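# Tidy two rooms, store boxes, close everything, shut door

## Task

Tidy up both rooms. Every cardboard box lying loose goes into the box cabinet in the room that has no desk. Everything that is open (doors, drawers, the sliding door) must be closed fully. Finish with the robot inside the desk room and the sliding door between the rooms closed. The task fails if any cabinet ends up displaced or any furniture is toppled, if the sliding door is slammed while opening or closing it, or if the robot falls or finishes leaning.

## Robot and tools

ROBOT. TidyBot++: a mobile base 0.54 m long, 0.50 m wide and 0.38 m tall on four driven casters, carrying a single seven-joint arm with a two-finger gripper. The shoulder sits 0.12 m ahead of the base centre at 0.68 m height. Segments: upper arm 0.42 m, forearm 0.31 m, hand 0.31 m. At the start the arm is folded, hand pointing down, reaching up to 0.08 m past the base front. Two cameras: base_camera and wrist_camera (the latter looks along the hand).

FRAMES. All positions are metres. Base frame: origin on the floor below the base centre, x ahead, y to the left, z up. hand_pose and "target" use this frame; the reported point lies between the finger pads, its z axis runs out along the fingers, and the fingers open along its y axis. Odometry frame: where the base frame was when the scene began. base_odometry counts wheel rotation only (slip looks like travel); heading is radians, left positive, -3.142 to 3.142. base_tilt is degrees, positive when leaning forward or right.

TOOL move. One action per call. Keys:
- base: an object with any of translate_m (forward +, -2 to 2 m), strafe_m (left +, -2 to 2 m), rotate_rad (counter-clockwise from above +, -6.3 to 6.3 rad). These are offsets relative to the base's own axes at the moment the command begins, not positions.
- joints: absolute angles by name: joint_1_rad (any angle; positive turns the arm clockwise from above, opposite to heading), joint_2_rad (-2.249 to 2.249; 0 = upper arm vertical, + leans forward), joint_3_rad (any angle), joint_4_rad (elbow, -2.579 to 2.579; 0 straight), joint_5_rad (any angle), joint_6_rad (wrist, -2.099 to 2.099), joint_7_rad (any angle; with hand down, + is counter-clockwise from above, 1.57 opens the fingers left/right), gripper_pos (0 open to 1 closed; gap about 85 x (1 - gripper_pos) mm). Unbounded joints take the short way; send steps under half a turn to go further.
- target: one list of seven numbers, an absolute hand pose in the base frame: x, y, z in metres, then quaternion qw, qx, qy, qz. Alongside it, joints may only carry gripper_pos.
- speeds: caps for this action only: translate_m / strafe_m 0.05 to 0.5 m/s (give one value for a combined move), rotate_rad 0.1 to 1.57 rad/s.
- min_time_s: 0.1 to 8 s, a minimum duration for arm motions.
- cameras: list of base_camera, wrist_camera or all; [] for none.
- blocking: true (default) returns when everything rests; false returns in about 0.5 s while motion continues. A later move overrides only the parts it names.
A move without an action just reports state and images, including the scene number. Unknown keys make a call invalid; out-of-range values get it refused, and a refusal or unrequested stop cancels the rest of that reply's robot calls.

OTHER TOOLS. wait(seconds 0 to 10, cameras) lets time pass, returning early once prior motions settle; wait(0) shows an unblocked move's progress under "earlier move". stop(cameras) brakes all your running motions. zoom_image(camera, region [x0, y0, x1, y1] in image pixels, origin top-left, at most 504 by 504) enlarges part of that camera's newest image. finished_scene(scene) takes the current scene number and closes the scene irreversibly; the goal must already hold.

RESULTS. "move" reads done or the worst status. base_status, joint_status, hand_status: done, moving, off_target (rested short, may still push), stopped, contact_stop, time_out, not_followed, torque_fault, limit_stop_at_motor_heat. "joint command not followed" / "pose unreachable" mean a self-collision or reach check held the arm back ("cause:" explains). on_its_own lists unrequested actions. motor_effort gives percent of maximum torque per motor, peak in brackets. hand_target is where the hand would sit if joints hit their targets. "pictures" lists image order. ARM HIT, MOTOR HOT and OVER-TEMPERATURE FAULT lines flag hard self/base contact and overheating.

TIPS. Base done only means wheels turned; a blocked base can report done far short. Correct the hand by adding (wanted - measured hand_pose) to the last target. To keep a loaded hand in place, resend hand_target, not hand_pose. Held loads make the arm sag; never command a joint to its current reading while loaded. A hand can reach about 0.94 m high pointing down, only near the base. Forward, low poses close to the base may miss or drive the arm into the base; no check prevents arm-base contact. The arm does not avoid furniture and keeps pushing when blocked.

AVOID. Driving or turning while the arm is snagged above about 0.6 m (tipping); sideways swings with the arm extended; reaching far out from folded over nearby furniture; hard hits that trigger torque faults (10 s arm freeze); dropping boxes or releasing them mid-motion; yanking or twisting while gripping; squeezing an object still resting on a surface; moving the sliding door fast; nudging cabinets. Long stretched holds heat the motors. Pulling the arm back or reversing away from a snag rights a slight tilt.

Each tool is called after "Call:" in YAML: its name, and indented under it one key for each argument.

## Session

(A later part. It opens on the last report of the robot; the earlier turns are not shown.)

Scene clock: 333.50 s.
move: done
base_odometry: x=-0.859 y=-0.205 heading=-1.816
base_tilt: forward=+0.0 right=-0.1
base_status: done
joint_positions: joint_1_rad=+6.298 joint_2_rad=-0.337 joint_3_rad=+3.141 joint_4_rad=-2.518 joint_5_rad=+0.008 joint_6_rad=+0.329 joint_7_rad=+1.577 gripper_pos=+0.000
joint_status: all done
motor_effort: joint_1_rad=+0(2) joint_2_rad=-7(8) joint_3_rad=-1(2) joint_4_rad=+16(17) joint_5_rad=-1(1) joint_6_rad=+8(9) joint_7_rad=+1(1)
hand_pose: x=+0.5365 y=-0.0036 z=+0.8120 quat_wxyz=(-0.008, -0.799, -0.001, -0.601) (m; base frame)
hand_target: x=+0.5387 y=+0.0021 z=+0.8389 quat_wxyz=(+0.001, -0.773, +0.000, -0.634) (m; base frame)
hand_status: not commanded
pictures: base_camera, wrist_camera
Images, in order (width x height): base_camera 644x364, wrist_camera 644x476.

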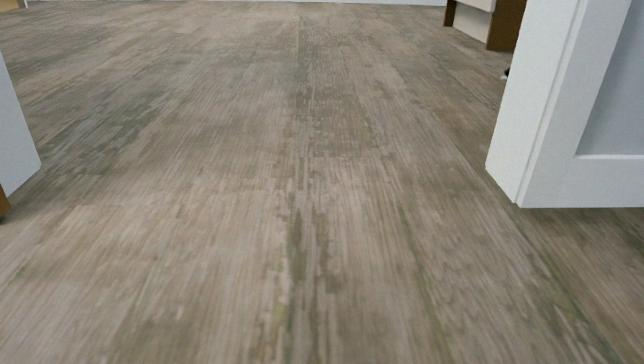

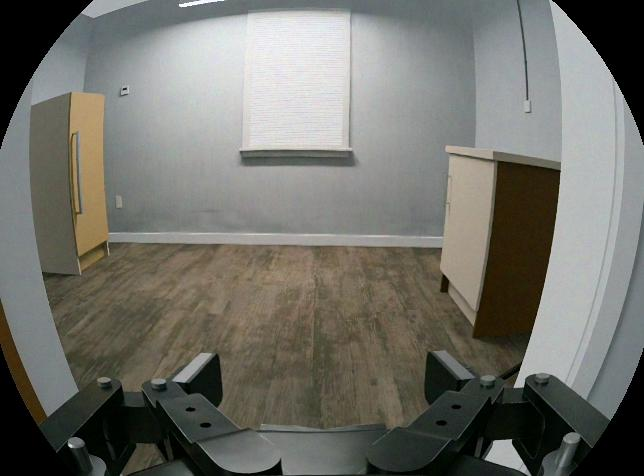

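Call:
move:
  base: {"translate_m": -0.28, "strafe_m": 0.55}
  speeds: {"translate_m": 0.3}

Call:
move:
  joints: {"joint_1_rad": 0.0, "joint_2_rad": -0.024, "joint_3_rad": 3.14, "joint_4_rad": -1.595, "joint_5_rad": 0.0, "joint_6_rad": 0.0, "joint_7_rad": 1.57}

Scene clock: 336.77 s.
move: done
base_odometry: x=-0.258 y=-0.066 heading=-1.815
base_tilt: forward=+0.0 right=-0.1
base_status: done
joint_positions: joint_1_rad=+6.298 joint_2_rad=-0.337 joint_3_rad=+3.141 joint_4_rad=-2.518 joint_5_rad=+0.008 joint_6_rad=+0.329 joint_7_rad=+1.577 gripper_pos=+0.000
joint_status: not commanded
motor_effort: joint_1_rad=+1(2) joint_2_rad=-6(8) joint_3_rad=+0(2) joint_4_rad=+16(17) joint_5_rad=-1(1) joint_6_rad=+8(9) joint_7_rad=+1(1)
hand_pose: x=+0.5365 y=-0.0036 z=+0.8121 quat_wxyz=(-0.008, -0.799, -0.001, -0.601) (m; base frame)
hand_target: x=+0.5387 y=+0.0021 z=+0.8389 quat_wxyz=(+0.001, -0.773, +0.000, -0.634) (m; base frame)
hand_status: not commanded
pictures: base_camera, wrist_camera
Images, in order (width x height): base_camera 644x364, wrist_camera 644x476.

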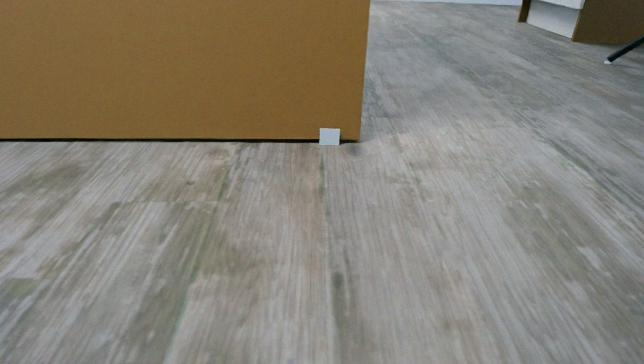

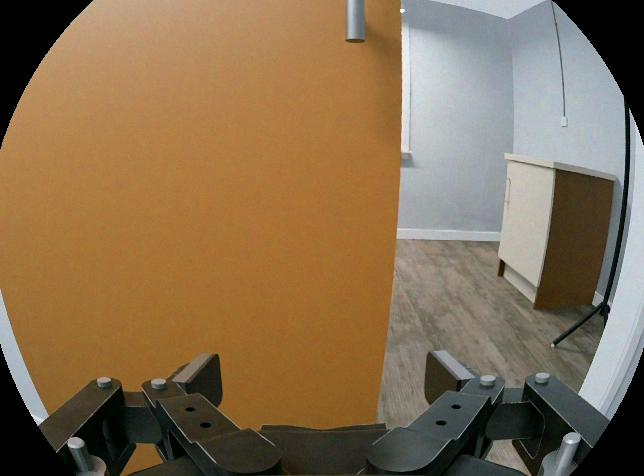

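Scene clock: 338.97 s.
move: done
base_odometry: x=-0.258 y=-0.066 heading=-1.815
base_tilt: forward=+0.0 right=-0.1
base_status: not commanded
joint_positions: joint_1_rad=+6.298 joint_2_rad=-0.057 joint_3_rad=+3.141 joint_4_rad=-1.625 joint_5_rad=+0.008 joint_6_rad=+0.056 joint_7_rad=+1.577 gripper_pos=+0.000
joint_status: all done
motor_effort: joint_1_rad=+1(2) joint_2_rad=-19(20) joint_3_rad=+0(2) joint_4_rad=+19(20) joint_5_rad=-1(2) joint_6_rad=+8(10) joint_7_rad=+1(2)
hand_pose: x=+0.7201 y=-0.0068 z=+1.1210 quat_wxyz=(-0.010, -0.686, -0.001, -0.727) (m; base frame)
hand_target: x=+0.7345 y=+0.0023 z=+1.1023 quat_wxyz=(+0.001, -0.707, +0.000, -0.707) (m; base frame)
hand_status: not commanded
pictures: base_camera, wrist_camera
Images, in order (width x height): base_camera 644x364, wrist_camera 644x476.

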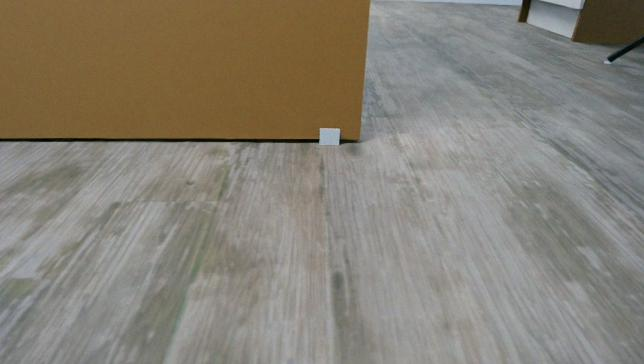

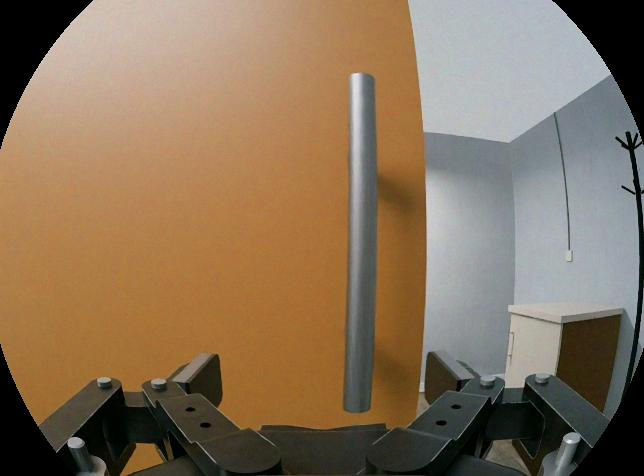

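Call:
move:
  base: {"rotate_rad": 0.03, "strafe_m": -0.062}
  speeds: {"strafe_m": 0.15}

Scene clock: 340.37 s.
move: done
base_odometry: x=-0.318 y=-0.051 heading=-1.785
base_tilt: forward=+0.0 right=-0.1
base_status: done
joint_positions: joint_1_rad=+6.289 joint_2_rad=-0.054 joint_3_rad=+3.141 joint_4_rad=-1.624 joint_5_rad=+0.008 joint_6_rad=+0.053 joint_7_rad=+1.577 gripper_pos=+0.000
joint_status: not commanded
motor_effort: joint_1_rad=+1(3) joint_2_rad=-19(20) joint_3_rad=+1(3) joint_4_rad=+19(20) joint_5_rad=-1(1) joint_6_rad=+8(9) joint_7_rad=+1(1)
hand_pose: x=+0.7213 y=-0.0014 z=+1.1190 quat_wxyz=(-0.007, -0.688, -0.004, -0.726) (m; base frame)
hand_target: x=+0.7345 y=+0.0023 z=+1.1023 quat_wxyz=(+0.001, -0.707, +0.000, -0.707) (m; base frame)
hand_status: not commanded
pictures: base_camera, wrist_camera
Images, in order (width x height): base_camera 644x364, wrist_camera 644x476.

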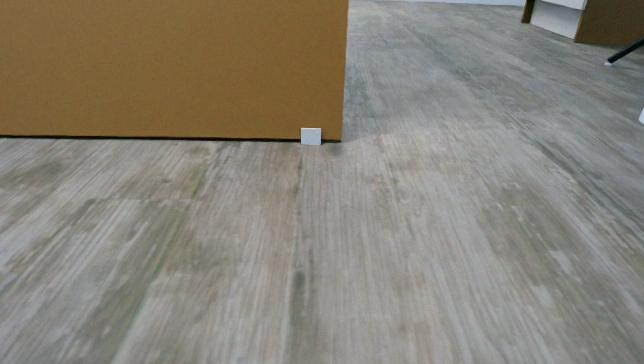

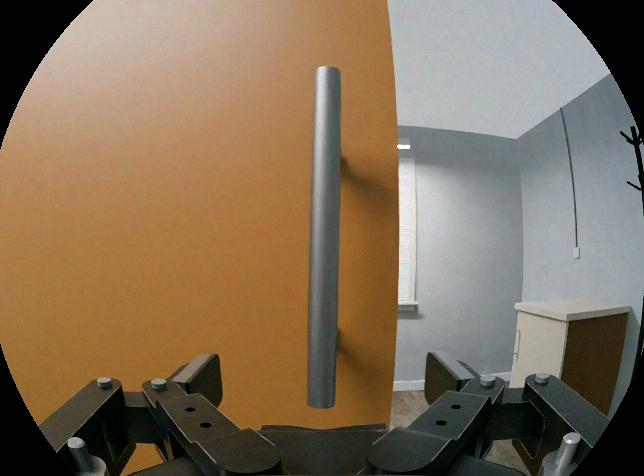

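Call:
move:
  base: {"translate_m": 0.2}
  speeds: {"translate_m": 0.12}

Scene clock: 342.73 s.
move: done
base_odometry: x=-0.361 y=-0.247 heading=-1.786
base_tilt: forward=+0.0 right=-0.1
base_status: done
joint_positions: joint_1_rad=+6.289 joint_2_rad=-0.044 joint_3_rad=+3.141 joint_4_rad=-1.623 joint_5_rad=+0.008 joint_6_rad=+0.052 joint_7_rad=+1.577 gripper_pos=+0.000
joint_status: not commanded
motor_effort: joint_1_rad=+1(2) joint_2_rad=-19(22) joint_3_rad=+0(1) joint_4_rad=+19(20) joint_5_rad=-1(1) joint_6_rad=+9(9) joint_7_rad=+1(1)
hand_pose: x=+0.7257 y=-0.0014 z=+1.1129 quat_wxyz=(-0.007, -0.692, -0.004, -0.722) (m; base frame)
hand_target: x=+0.7345 y=+0.0023 z=+1.1023 quat_wxyz=(+0.001, -0.707, +0.000, -0.707) (m; base frame)
hand_status: not commanded
pictures: base_camera, wrist_camera
Images, in order (width x height): base_camera 644x364, wrist_camera 644x476.

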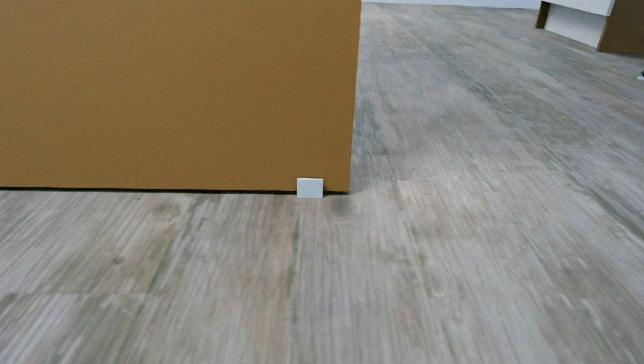

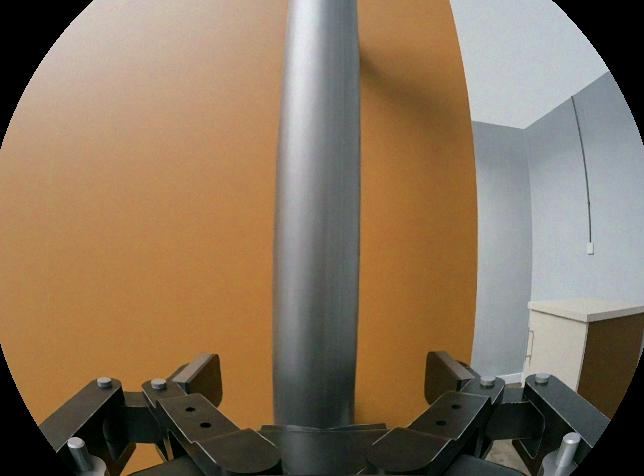

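Call:
move:
  joints: {"gripper_pos": 0.55}
  cameras: []

Call:
move:
  base: {"strafe_m": -0.25}
  speeds: {"strafe_m": 0.1}

Scene clock: 343.67 s.
move: done
base_odometry: x=-0.361 y=-0.247 heading=-1.786
base_tilt: forward=+0.0 right=-0.1
base_status: not commanded
joint_positions: joint_1_rad=+6.289 joint_2_rad=-0.044 joint_3_rad=+3.141 joint_4_rad=-1.623 joint_5_rad=+0.008 joint_6_rad=+0.052 joint_7_rad=+1.577 gripper_pos=+0.550
joint_status: all done
motor_effort: joint_1_rad=+1(2) joint_2_rad=-19(20) joint_3_rad=+1(1) joint_4_rad=+18(20) joint_5_rad=-1(1) joint_6_rad=+8(9) joint_7_rad=+1(1)
hand_pose: x=+0.7257 y=-0.0014 z=+1.1129 quat_wxyz=(-0.007, -0.692, -0.004, -0.722) (m; base frame)
hand_target: x=+0.7345 y=+0.0023 z=+1.1023 quat_wxyz=(+0.001, -0.707, +0.000, -0.707) (m; base frame)
hand_status: not commanded
pictures: none
No camera images: "cameras" was empty.

Scene clock: 346.90 s.
move: done
base_odometry: x=-0.605 y=-0.194 heading=-1.785
base_tilt: forward=+0.0 right=-0.1
base_status: done
joint_positions: joint_1_rad=+6.268 joint_2_rad=-0.044 joint_3_rad=+3.129 joint_4_rad=-1.623 joint_5_rad=+0.008 joint_6_rad=+0.050 joint_7_rad=+1.577 gripper_pos=+0.550
joint_status: not commanded
motor_effort: joint_1_rad=+0(9) joint_2_rad=-19(21) joint_3_rad=+0(9) joint_4_rad=+19(21) joint_5_rad=-1(1) joint_6_rad=+8(9) joint_7_rad=+1(1)
hand_pose: x=+0.7254 y=+0.0185 z=+1.1126 quat_wxyz=(+0.005, -0.692, -0.015, -0.722) (m; base frame)
hand_target: x=+0.7345 y=+0.0023 z=+1.1023 quat_wxyz=(+0.001, -0.707, +0.000, -0.707) (m; base frame)
hand_status: not commanded
pictures: base_camera, wrist_camera
Images, in order (width x height): base_camera 644x364, wrist_camera 644x476.

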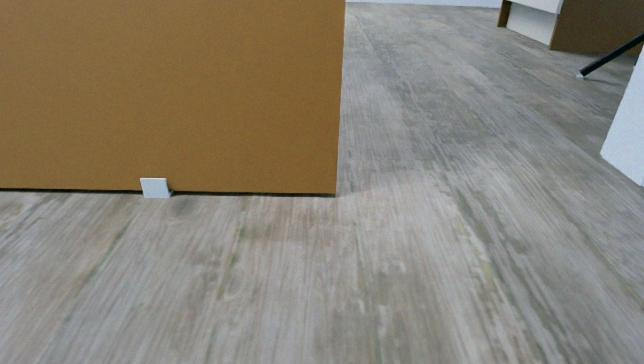

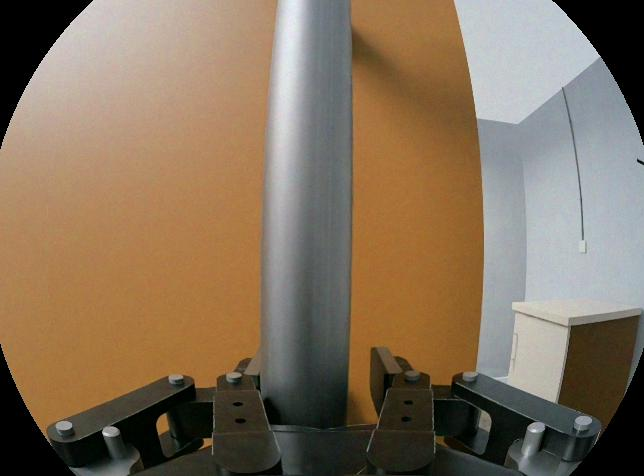

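Call:
move:
  base: {"strafe_m": -0.3, "translate_m": -0.012}
  speeds: {"strafe_m": 0.12}

Scene clock: 350.27 s.
move: done
base_odometry: x=-0.896 y=-0.118 heading=-1.785
base_tilt: forward=+0.0 right=-0.1
base_status: done
joint_positions: joint_1_rad=+6.266 joint_2_rad=-0.044 joint_3_rad=+3.128 joint_4_rad=-1.623 joint_5_rad=+0.008 joint_6_rad=+0.049 joint_7_rad=+1.577 gripper_pos=+0.550
joint_status: not commanded
motor_effort: joint_1_rad=+1(11) joint_2_rad=-19(21) joint_3_rad=+0(11) joint_4_rad=+19(20) joint_5_rad=-1(1) joint_6_rad=+8(9) joint_7_rad=+1(1)
hand_pose: x=+0.7253 y=+0.0209 z=+1.1124 quat_wxyz=(+0.006, -0.692, -0.016, -0.722) (m; base frame)
hand_target: x=+0.7345 y=+0.0023 z=+1.1023 quat_wxyz=(+0.001, -0.707, +0.000, -0.707) (m; base frame)
hand_status: not commanded
pictures: base_camera, wrist_camera
Images, in order (width x height): base_camera 644x364, wrist_camera 644x476.

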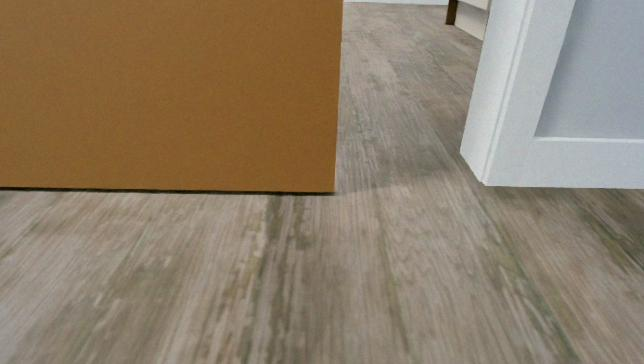

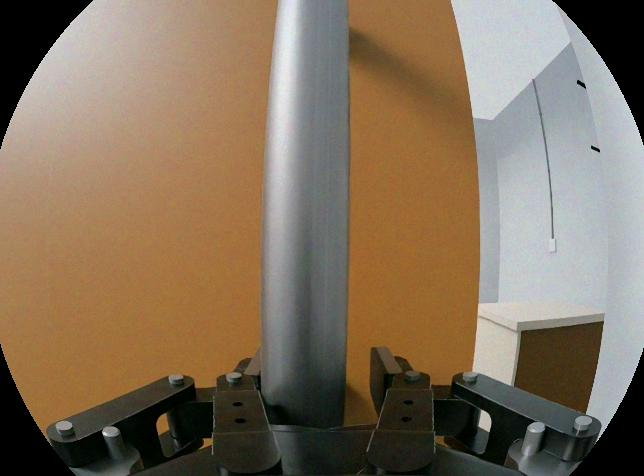

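Call:
move:
  base: {"strafe_m": -0.22, "translate_m": -0.008}
  speeds: {"strafe_m": 0.1}

Scene clock: 353.27 s.
move: done
base_odometry: x=-1.109 y=-0.064 heading=-1.785
base_tilt: forward=+0.0 right=-0.1
base_status: done
joint_positions: joint_1_rad=+6.263 joint_2_rad=-0.044 joint_3_rad=+3.125 joint_4_rad=-1.623 joint_5_rad=+0.008 joint_6_rad=+0.049 joint_7_rad=+1.577 gripper_pos=+0.550
joint_status: not commanded
motor_effort: joint_1_rad=+1(10) joint_2_rad=-20(21) joint_3_rad=+0(10) joint_4_rad=+18(20) joint_5_rad=+0(1) joint_6_rad=+8(9) joint_7_rad=+1(1)
hand_pose: x=+0.7252 y=+0.0240 z=+1.1123 quat_wxyz=(+0.008, -0.692, -0.018, -0.721) (m; base frame)
hand_target: x=+0.7345 y=+0.0023 z=+1.1023 quat_wxyz=(+0.001, -0.707, +0.000, -0.707) (m; base frame)
hand_status: not commanded
pictures: base_camera, wrist_camera
Images, in order (width x height): base_camera 644x364, wrist_camera 644x476.

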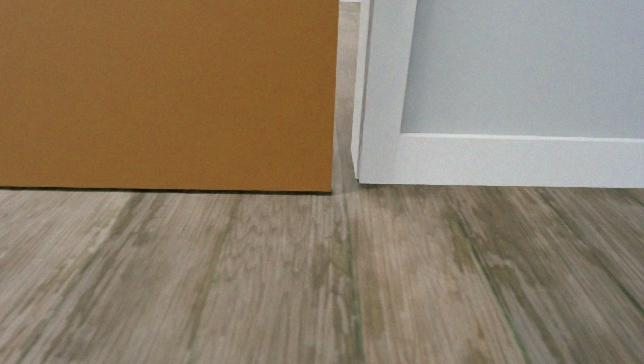

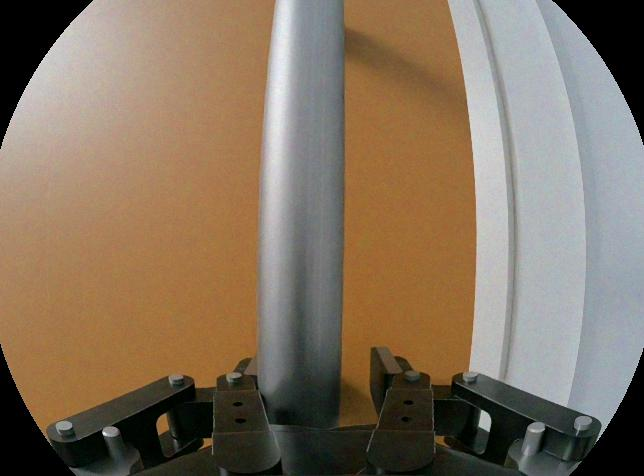

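Call:
move:
  base: {"strafe_m": -0.08, "translate_m": -0.003}
  speeds: {"strafe_m": 0.06}

Scene clock: 355.33 s.
move: done
base_odometry: x=-1.187 y=-0.044 heading=-1.785
base_tilt: forward=+0.0 right=-0.1
base_status: done
joint_positions: joint_1_rad=+6.260 joint_2_rad=-0.044 joint_3_rad=+3.120 joint_4_rad=-1.623 joint_5_rad=+0.008 joint_6_rad=+0.048 joint_7_rad=+1.577 gripper_pos=+0.550
joint_status: not commanded
motor_effort: joint_1_rad=+2(9) joint_2_rad=-18(20) joint_3_rad=+1(9) joint_4_rad=+19(20) joint_5_rad=-1(1) joint_6_rad=+8(10) joint_7_rad=+1(1)
hand_pose: x=+0.7250 y=+0.0289 z=+1.1123 quat_wxyz=(+0.011, -0.692, -0.021, -0.721) (m; base frame)
hand_target: x=+0.7345 y=+0.0023 z=+1.1023 quat_wxyz=(+0.001, -0.707, +0.000, -0.707) (m; base frame)
hand_status: not commanded
pictures: base_camera, wrist_camera
Images, in order (width x height): base_camera 644x364, wrist_camera 644x476.

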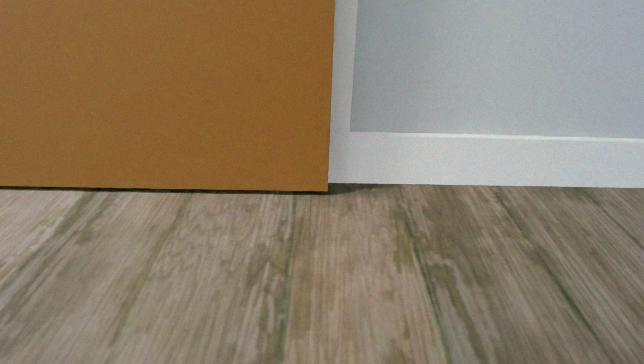

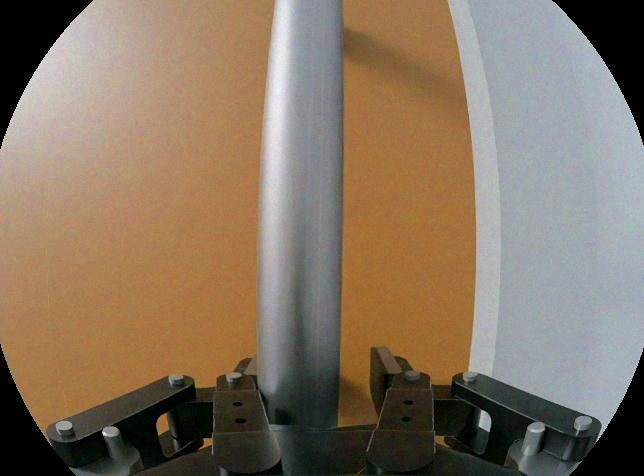

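Call:
move:
  base: {"strafe_m": -0.04}
  speeds: {"strafe_m": 0.05}

Scene clock: 356.67 s.
move: done
base_odometry: x=-1.226 y=-0.035 heading=-1.785
base_tilt: forward=+0.0 right=-0.1
base_status: done
joint_positions: joint_1_rad=+6.248 joint_2_rad=-0.044 joint_3_rad=+3.103 joint_4_rad=-1.622 joint_5_rad=+0.008 joint_6_rad=+0.048 joint_7_rad=+1.577 gripper_pos=+0.550
joint_status: not commanded
motor_effort: joint_1_rad=+6(10) joint_2_rad=-18(20) joint_3_rad=+6(10) joint_4_rad=+18(20) joint_5_rad=-1(1) joint_6_rad=+8(9) joint_7_rad=+1(1)
hand_pose: x=+0.7238 y=+0.0470 z=+1.1122 quat_wxyz=(+0.021, -0.692, -0.031, -0.721) (m; base frame)
hand_target: x=+0.7345 y=+0.0023 z=+1.1023 quat_wxyz=(+0.001, -0.707, +0.000, -0.707) (m; base frame)
hand_status: not commanded
pictures: base_camera, wrist_camera
Images, in order (width x height): base_camera 644x364, wrist_camera 644x476.

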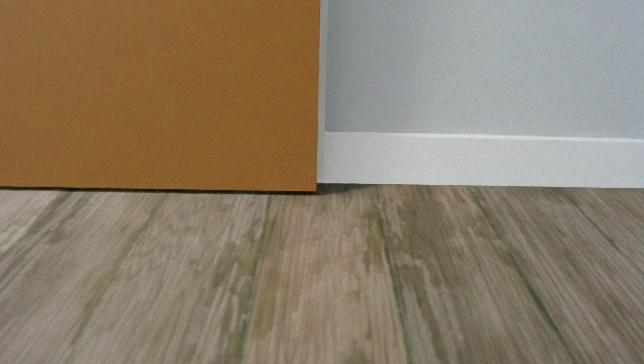

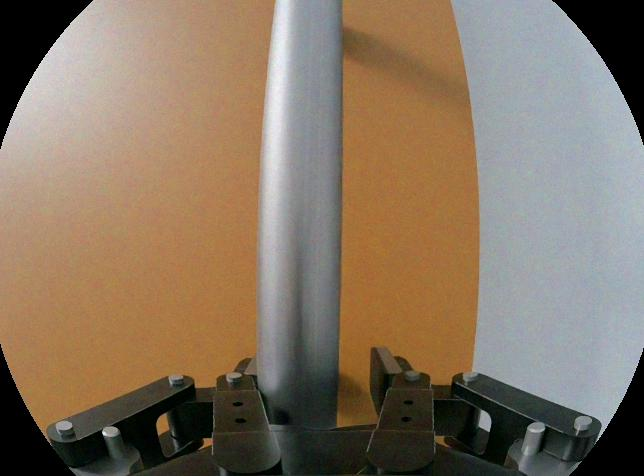

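Call:
move:
  base: {"strafe_m": -0.03}
  speeds: {"strafe_m": 0.05}

Scene clock: 357.83 s.
move: done
base_odometry: x=-1.255 y=-0.029 heading=-1.785
base_tilt: forward=+0.0 right=-0.1
base_status: done
joint_positions: joint_1_rad=+6.224 joint_2_rad=-0.042 joint_3_rad=+3.079 joint_4_rad=-1.620 joint_5_rad=+0.008 joint_6_rad=+0.047 joint_7_rad=+1.577 gripper_pos=+0.550
joint_status: not commanded
motor_effort: joint_1_rad=+11(14) joint_2_rad=-21(22) joint_3_rad=+11(15) joint_4_rad=+19(20) joint_5_rad=+0(1) joint_6_rad=+8(10) joint_7_rad=+1(2)
hand_pose: x=+0.7211 y=+0.0764 z=+1.1123 quat_wxyz=(+0.038, -0.691, -0.048, -0.720) (m; base frame)
hand_target: x=+0.7345 y=+0.0023 z=+1.1023 quat_wxyz=(+0.001, -0.707, +0.000, -0.707) (m; base frame)
hand_status: not commanded
pictures: base_camera, wrist_camera
Images, in order (width x height): base_camera 644x364, wrist_camera 644x476.

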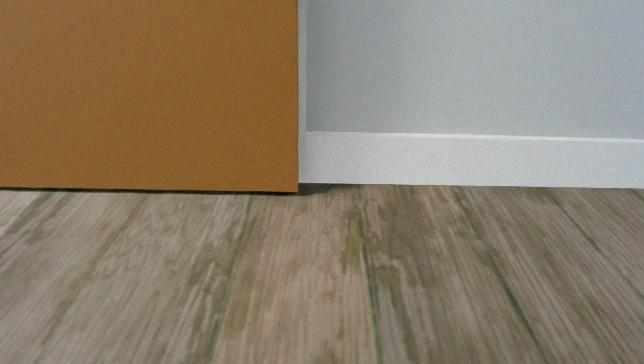

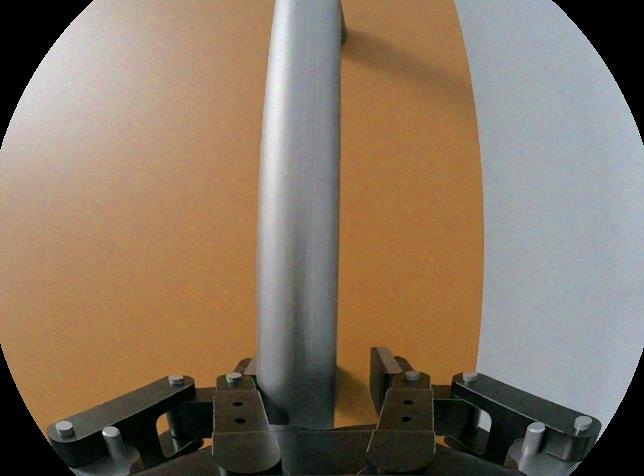

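Call:
move:
  base: {"strafe_m": 0.05}
  speeds: {"strafe_m": 0.05}

Call:
move:
  joints: {"gripper_pos": 0.0}
  cameras: []

Call:
move:
  base: {"translate_m": -0.25}
  speeds: {"translate_m": 0.15}

Scene clock: 359.50 s.
move: done
base_odometry: x=-1.206 y=-0.039 heading=-1.785
base_tilt: forward=+0.0 right=-0.1
base_status: done
joint_positions: joint_1_rad=+6.261 joint_2_rad=-0.042 joint_3_rad=+3.123 joint_4_rad=-1.620 joint_5_rad=+0.008 joint_6_rad=+0.046 joint_7_rad=+1.577 gripper_pos=+0.550
joint_status: not commanded
motor_effort: joint_1_rad=+2(11) joint_2_rad=-19(21) joint_3_rad=+1(10) joint_4_rad=+19(20) joint_5_rad=-1(1) joint_6_rad=+9(9) joint_7_rad=+0(1)
hand_pose: x=+0.7258 y=+0.0269 z=+1.1121 quat_wxyz=(+0.009, -0.693, -0.020, -0.721) (m; base frame)
hand_target: x=+0.7345 y=+0.0023 z=+1.1023 quat_wxyz=(+0.001, -0.707, +0.000, -0.707) (m; base frame)
hand_status: not commanded
pictures: base_camera, wrist_camera
Images, in order (width x height): base_camera 644x364, wrist_camera 644x476.

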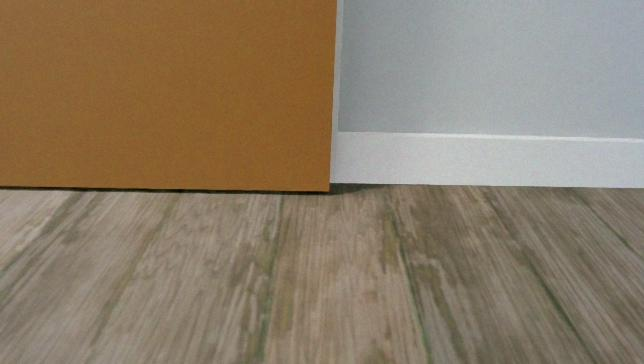

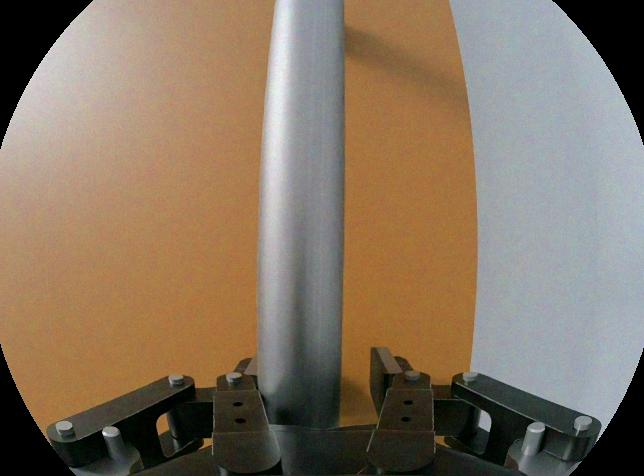

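Scene clock: 360.33 s.
move: done
base_odometry: x=-1.206 y=-0.039 heading=-1.785
base_tilt: forward=+0.0 right=-0.1
base_status: not commanded
joint_positions: joint_1_rad=+6.266 joint_2_rad=-0.042 joint_3_rad=+3.128 joint_4_rad=-1.620 joint_5_rad=+0.008 joint_6_rad=+0.046 joint_7_rad=+1.577 gripper_pos=+0.000
joint_status: all done
motor_effort: joint_1_rad=+1(1) joint_2_rad=-19(20) joint_3_rad=+0(2) joint_4_rad=+19(20) joint_5_rad=-1(1) joint_6_rad=+8(9) joint_7_rad=+1(1)
hand_pose: x=+0.7261 y=+0.0205 z=+1.1121 quat_wxyz=(+0.006, -0.693, -0.016, -0.721) (m; base frame)
hand_target: x=+0.7345 y=+0.0023 z=+1.1023 quat_wxyz=(+0.001, -0.707, +0.000, -0.707) (m; base frame)
hand_status: not commanded
pictures: none
No camera images: "cameras" was empty.

Scene clock: 362.70 s.
move: done
base_odometry: x=-1.153 y=+0.205 heading=-1.785
base_tilt: forward=+0.0 right=-0.1
base_status: done
joint_positions: joint_1_rad=+6.266 joint_2_rad=-0.040 joint_3_rad=+3.128 joint_4_rad=-1.620 joint_5_rad=+0.008 joint_6_rad=+0.046 joint_7_rad=+1.577 gripper_pos=+0.000
joint_status: not commanded
motor_effort: joint_1_rad=+1(2) joint_2_rad=-19(23) joint_3_rad=-1(2) joint_4_rad=+19(20) joint_5_rad=-1(1) joint_6_rad=+9(9) joint_7_rad=+1(1)
hand_pose: x=+0.7271 y=+0.0204 z=+1.1108 quat_wxyz=(+0.006, -0.694, -0.016, -0.720) (m; base frame)
hand_target: x=+0.7345 y=+0.0023 z=+1.1023 quat_wxyz=(+0.001, -0.707, +0.000, -0.707) (m; base frame)
hand_status: not commanded
pictures: base_camera, wrist_camera
Images, in order (width x height): base_camera 644x364, wrist_camera 644x476.

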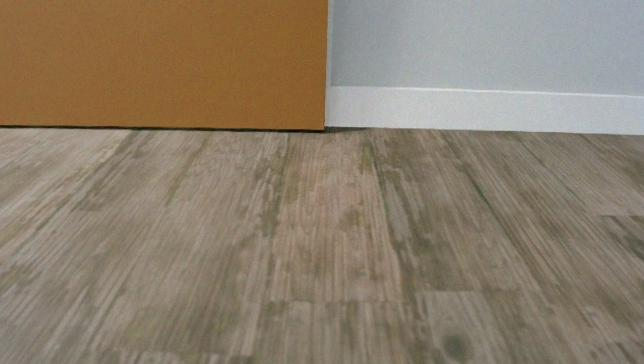

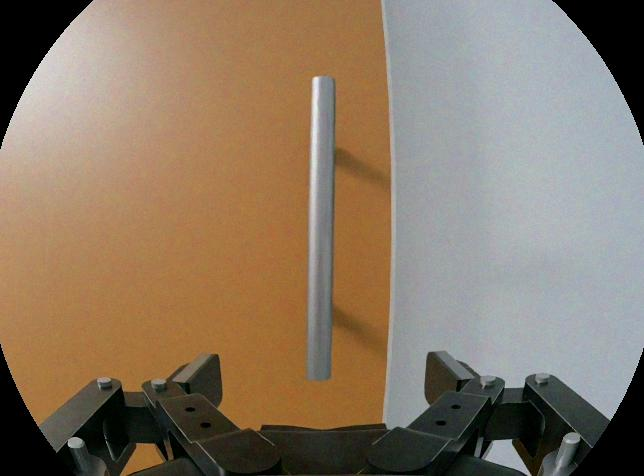

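Call:
finished_scene:
  scene: 1

The scene is finished: the task was done.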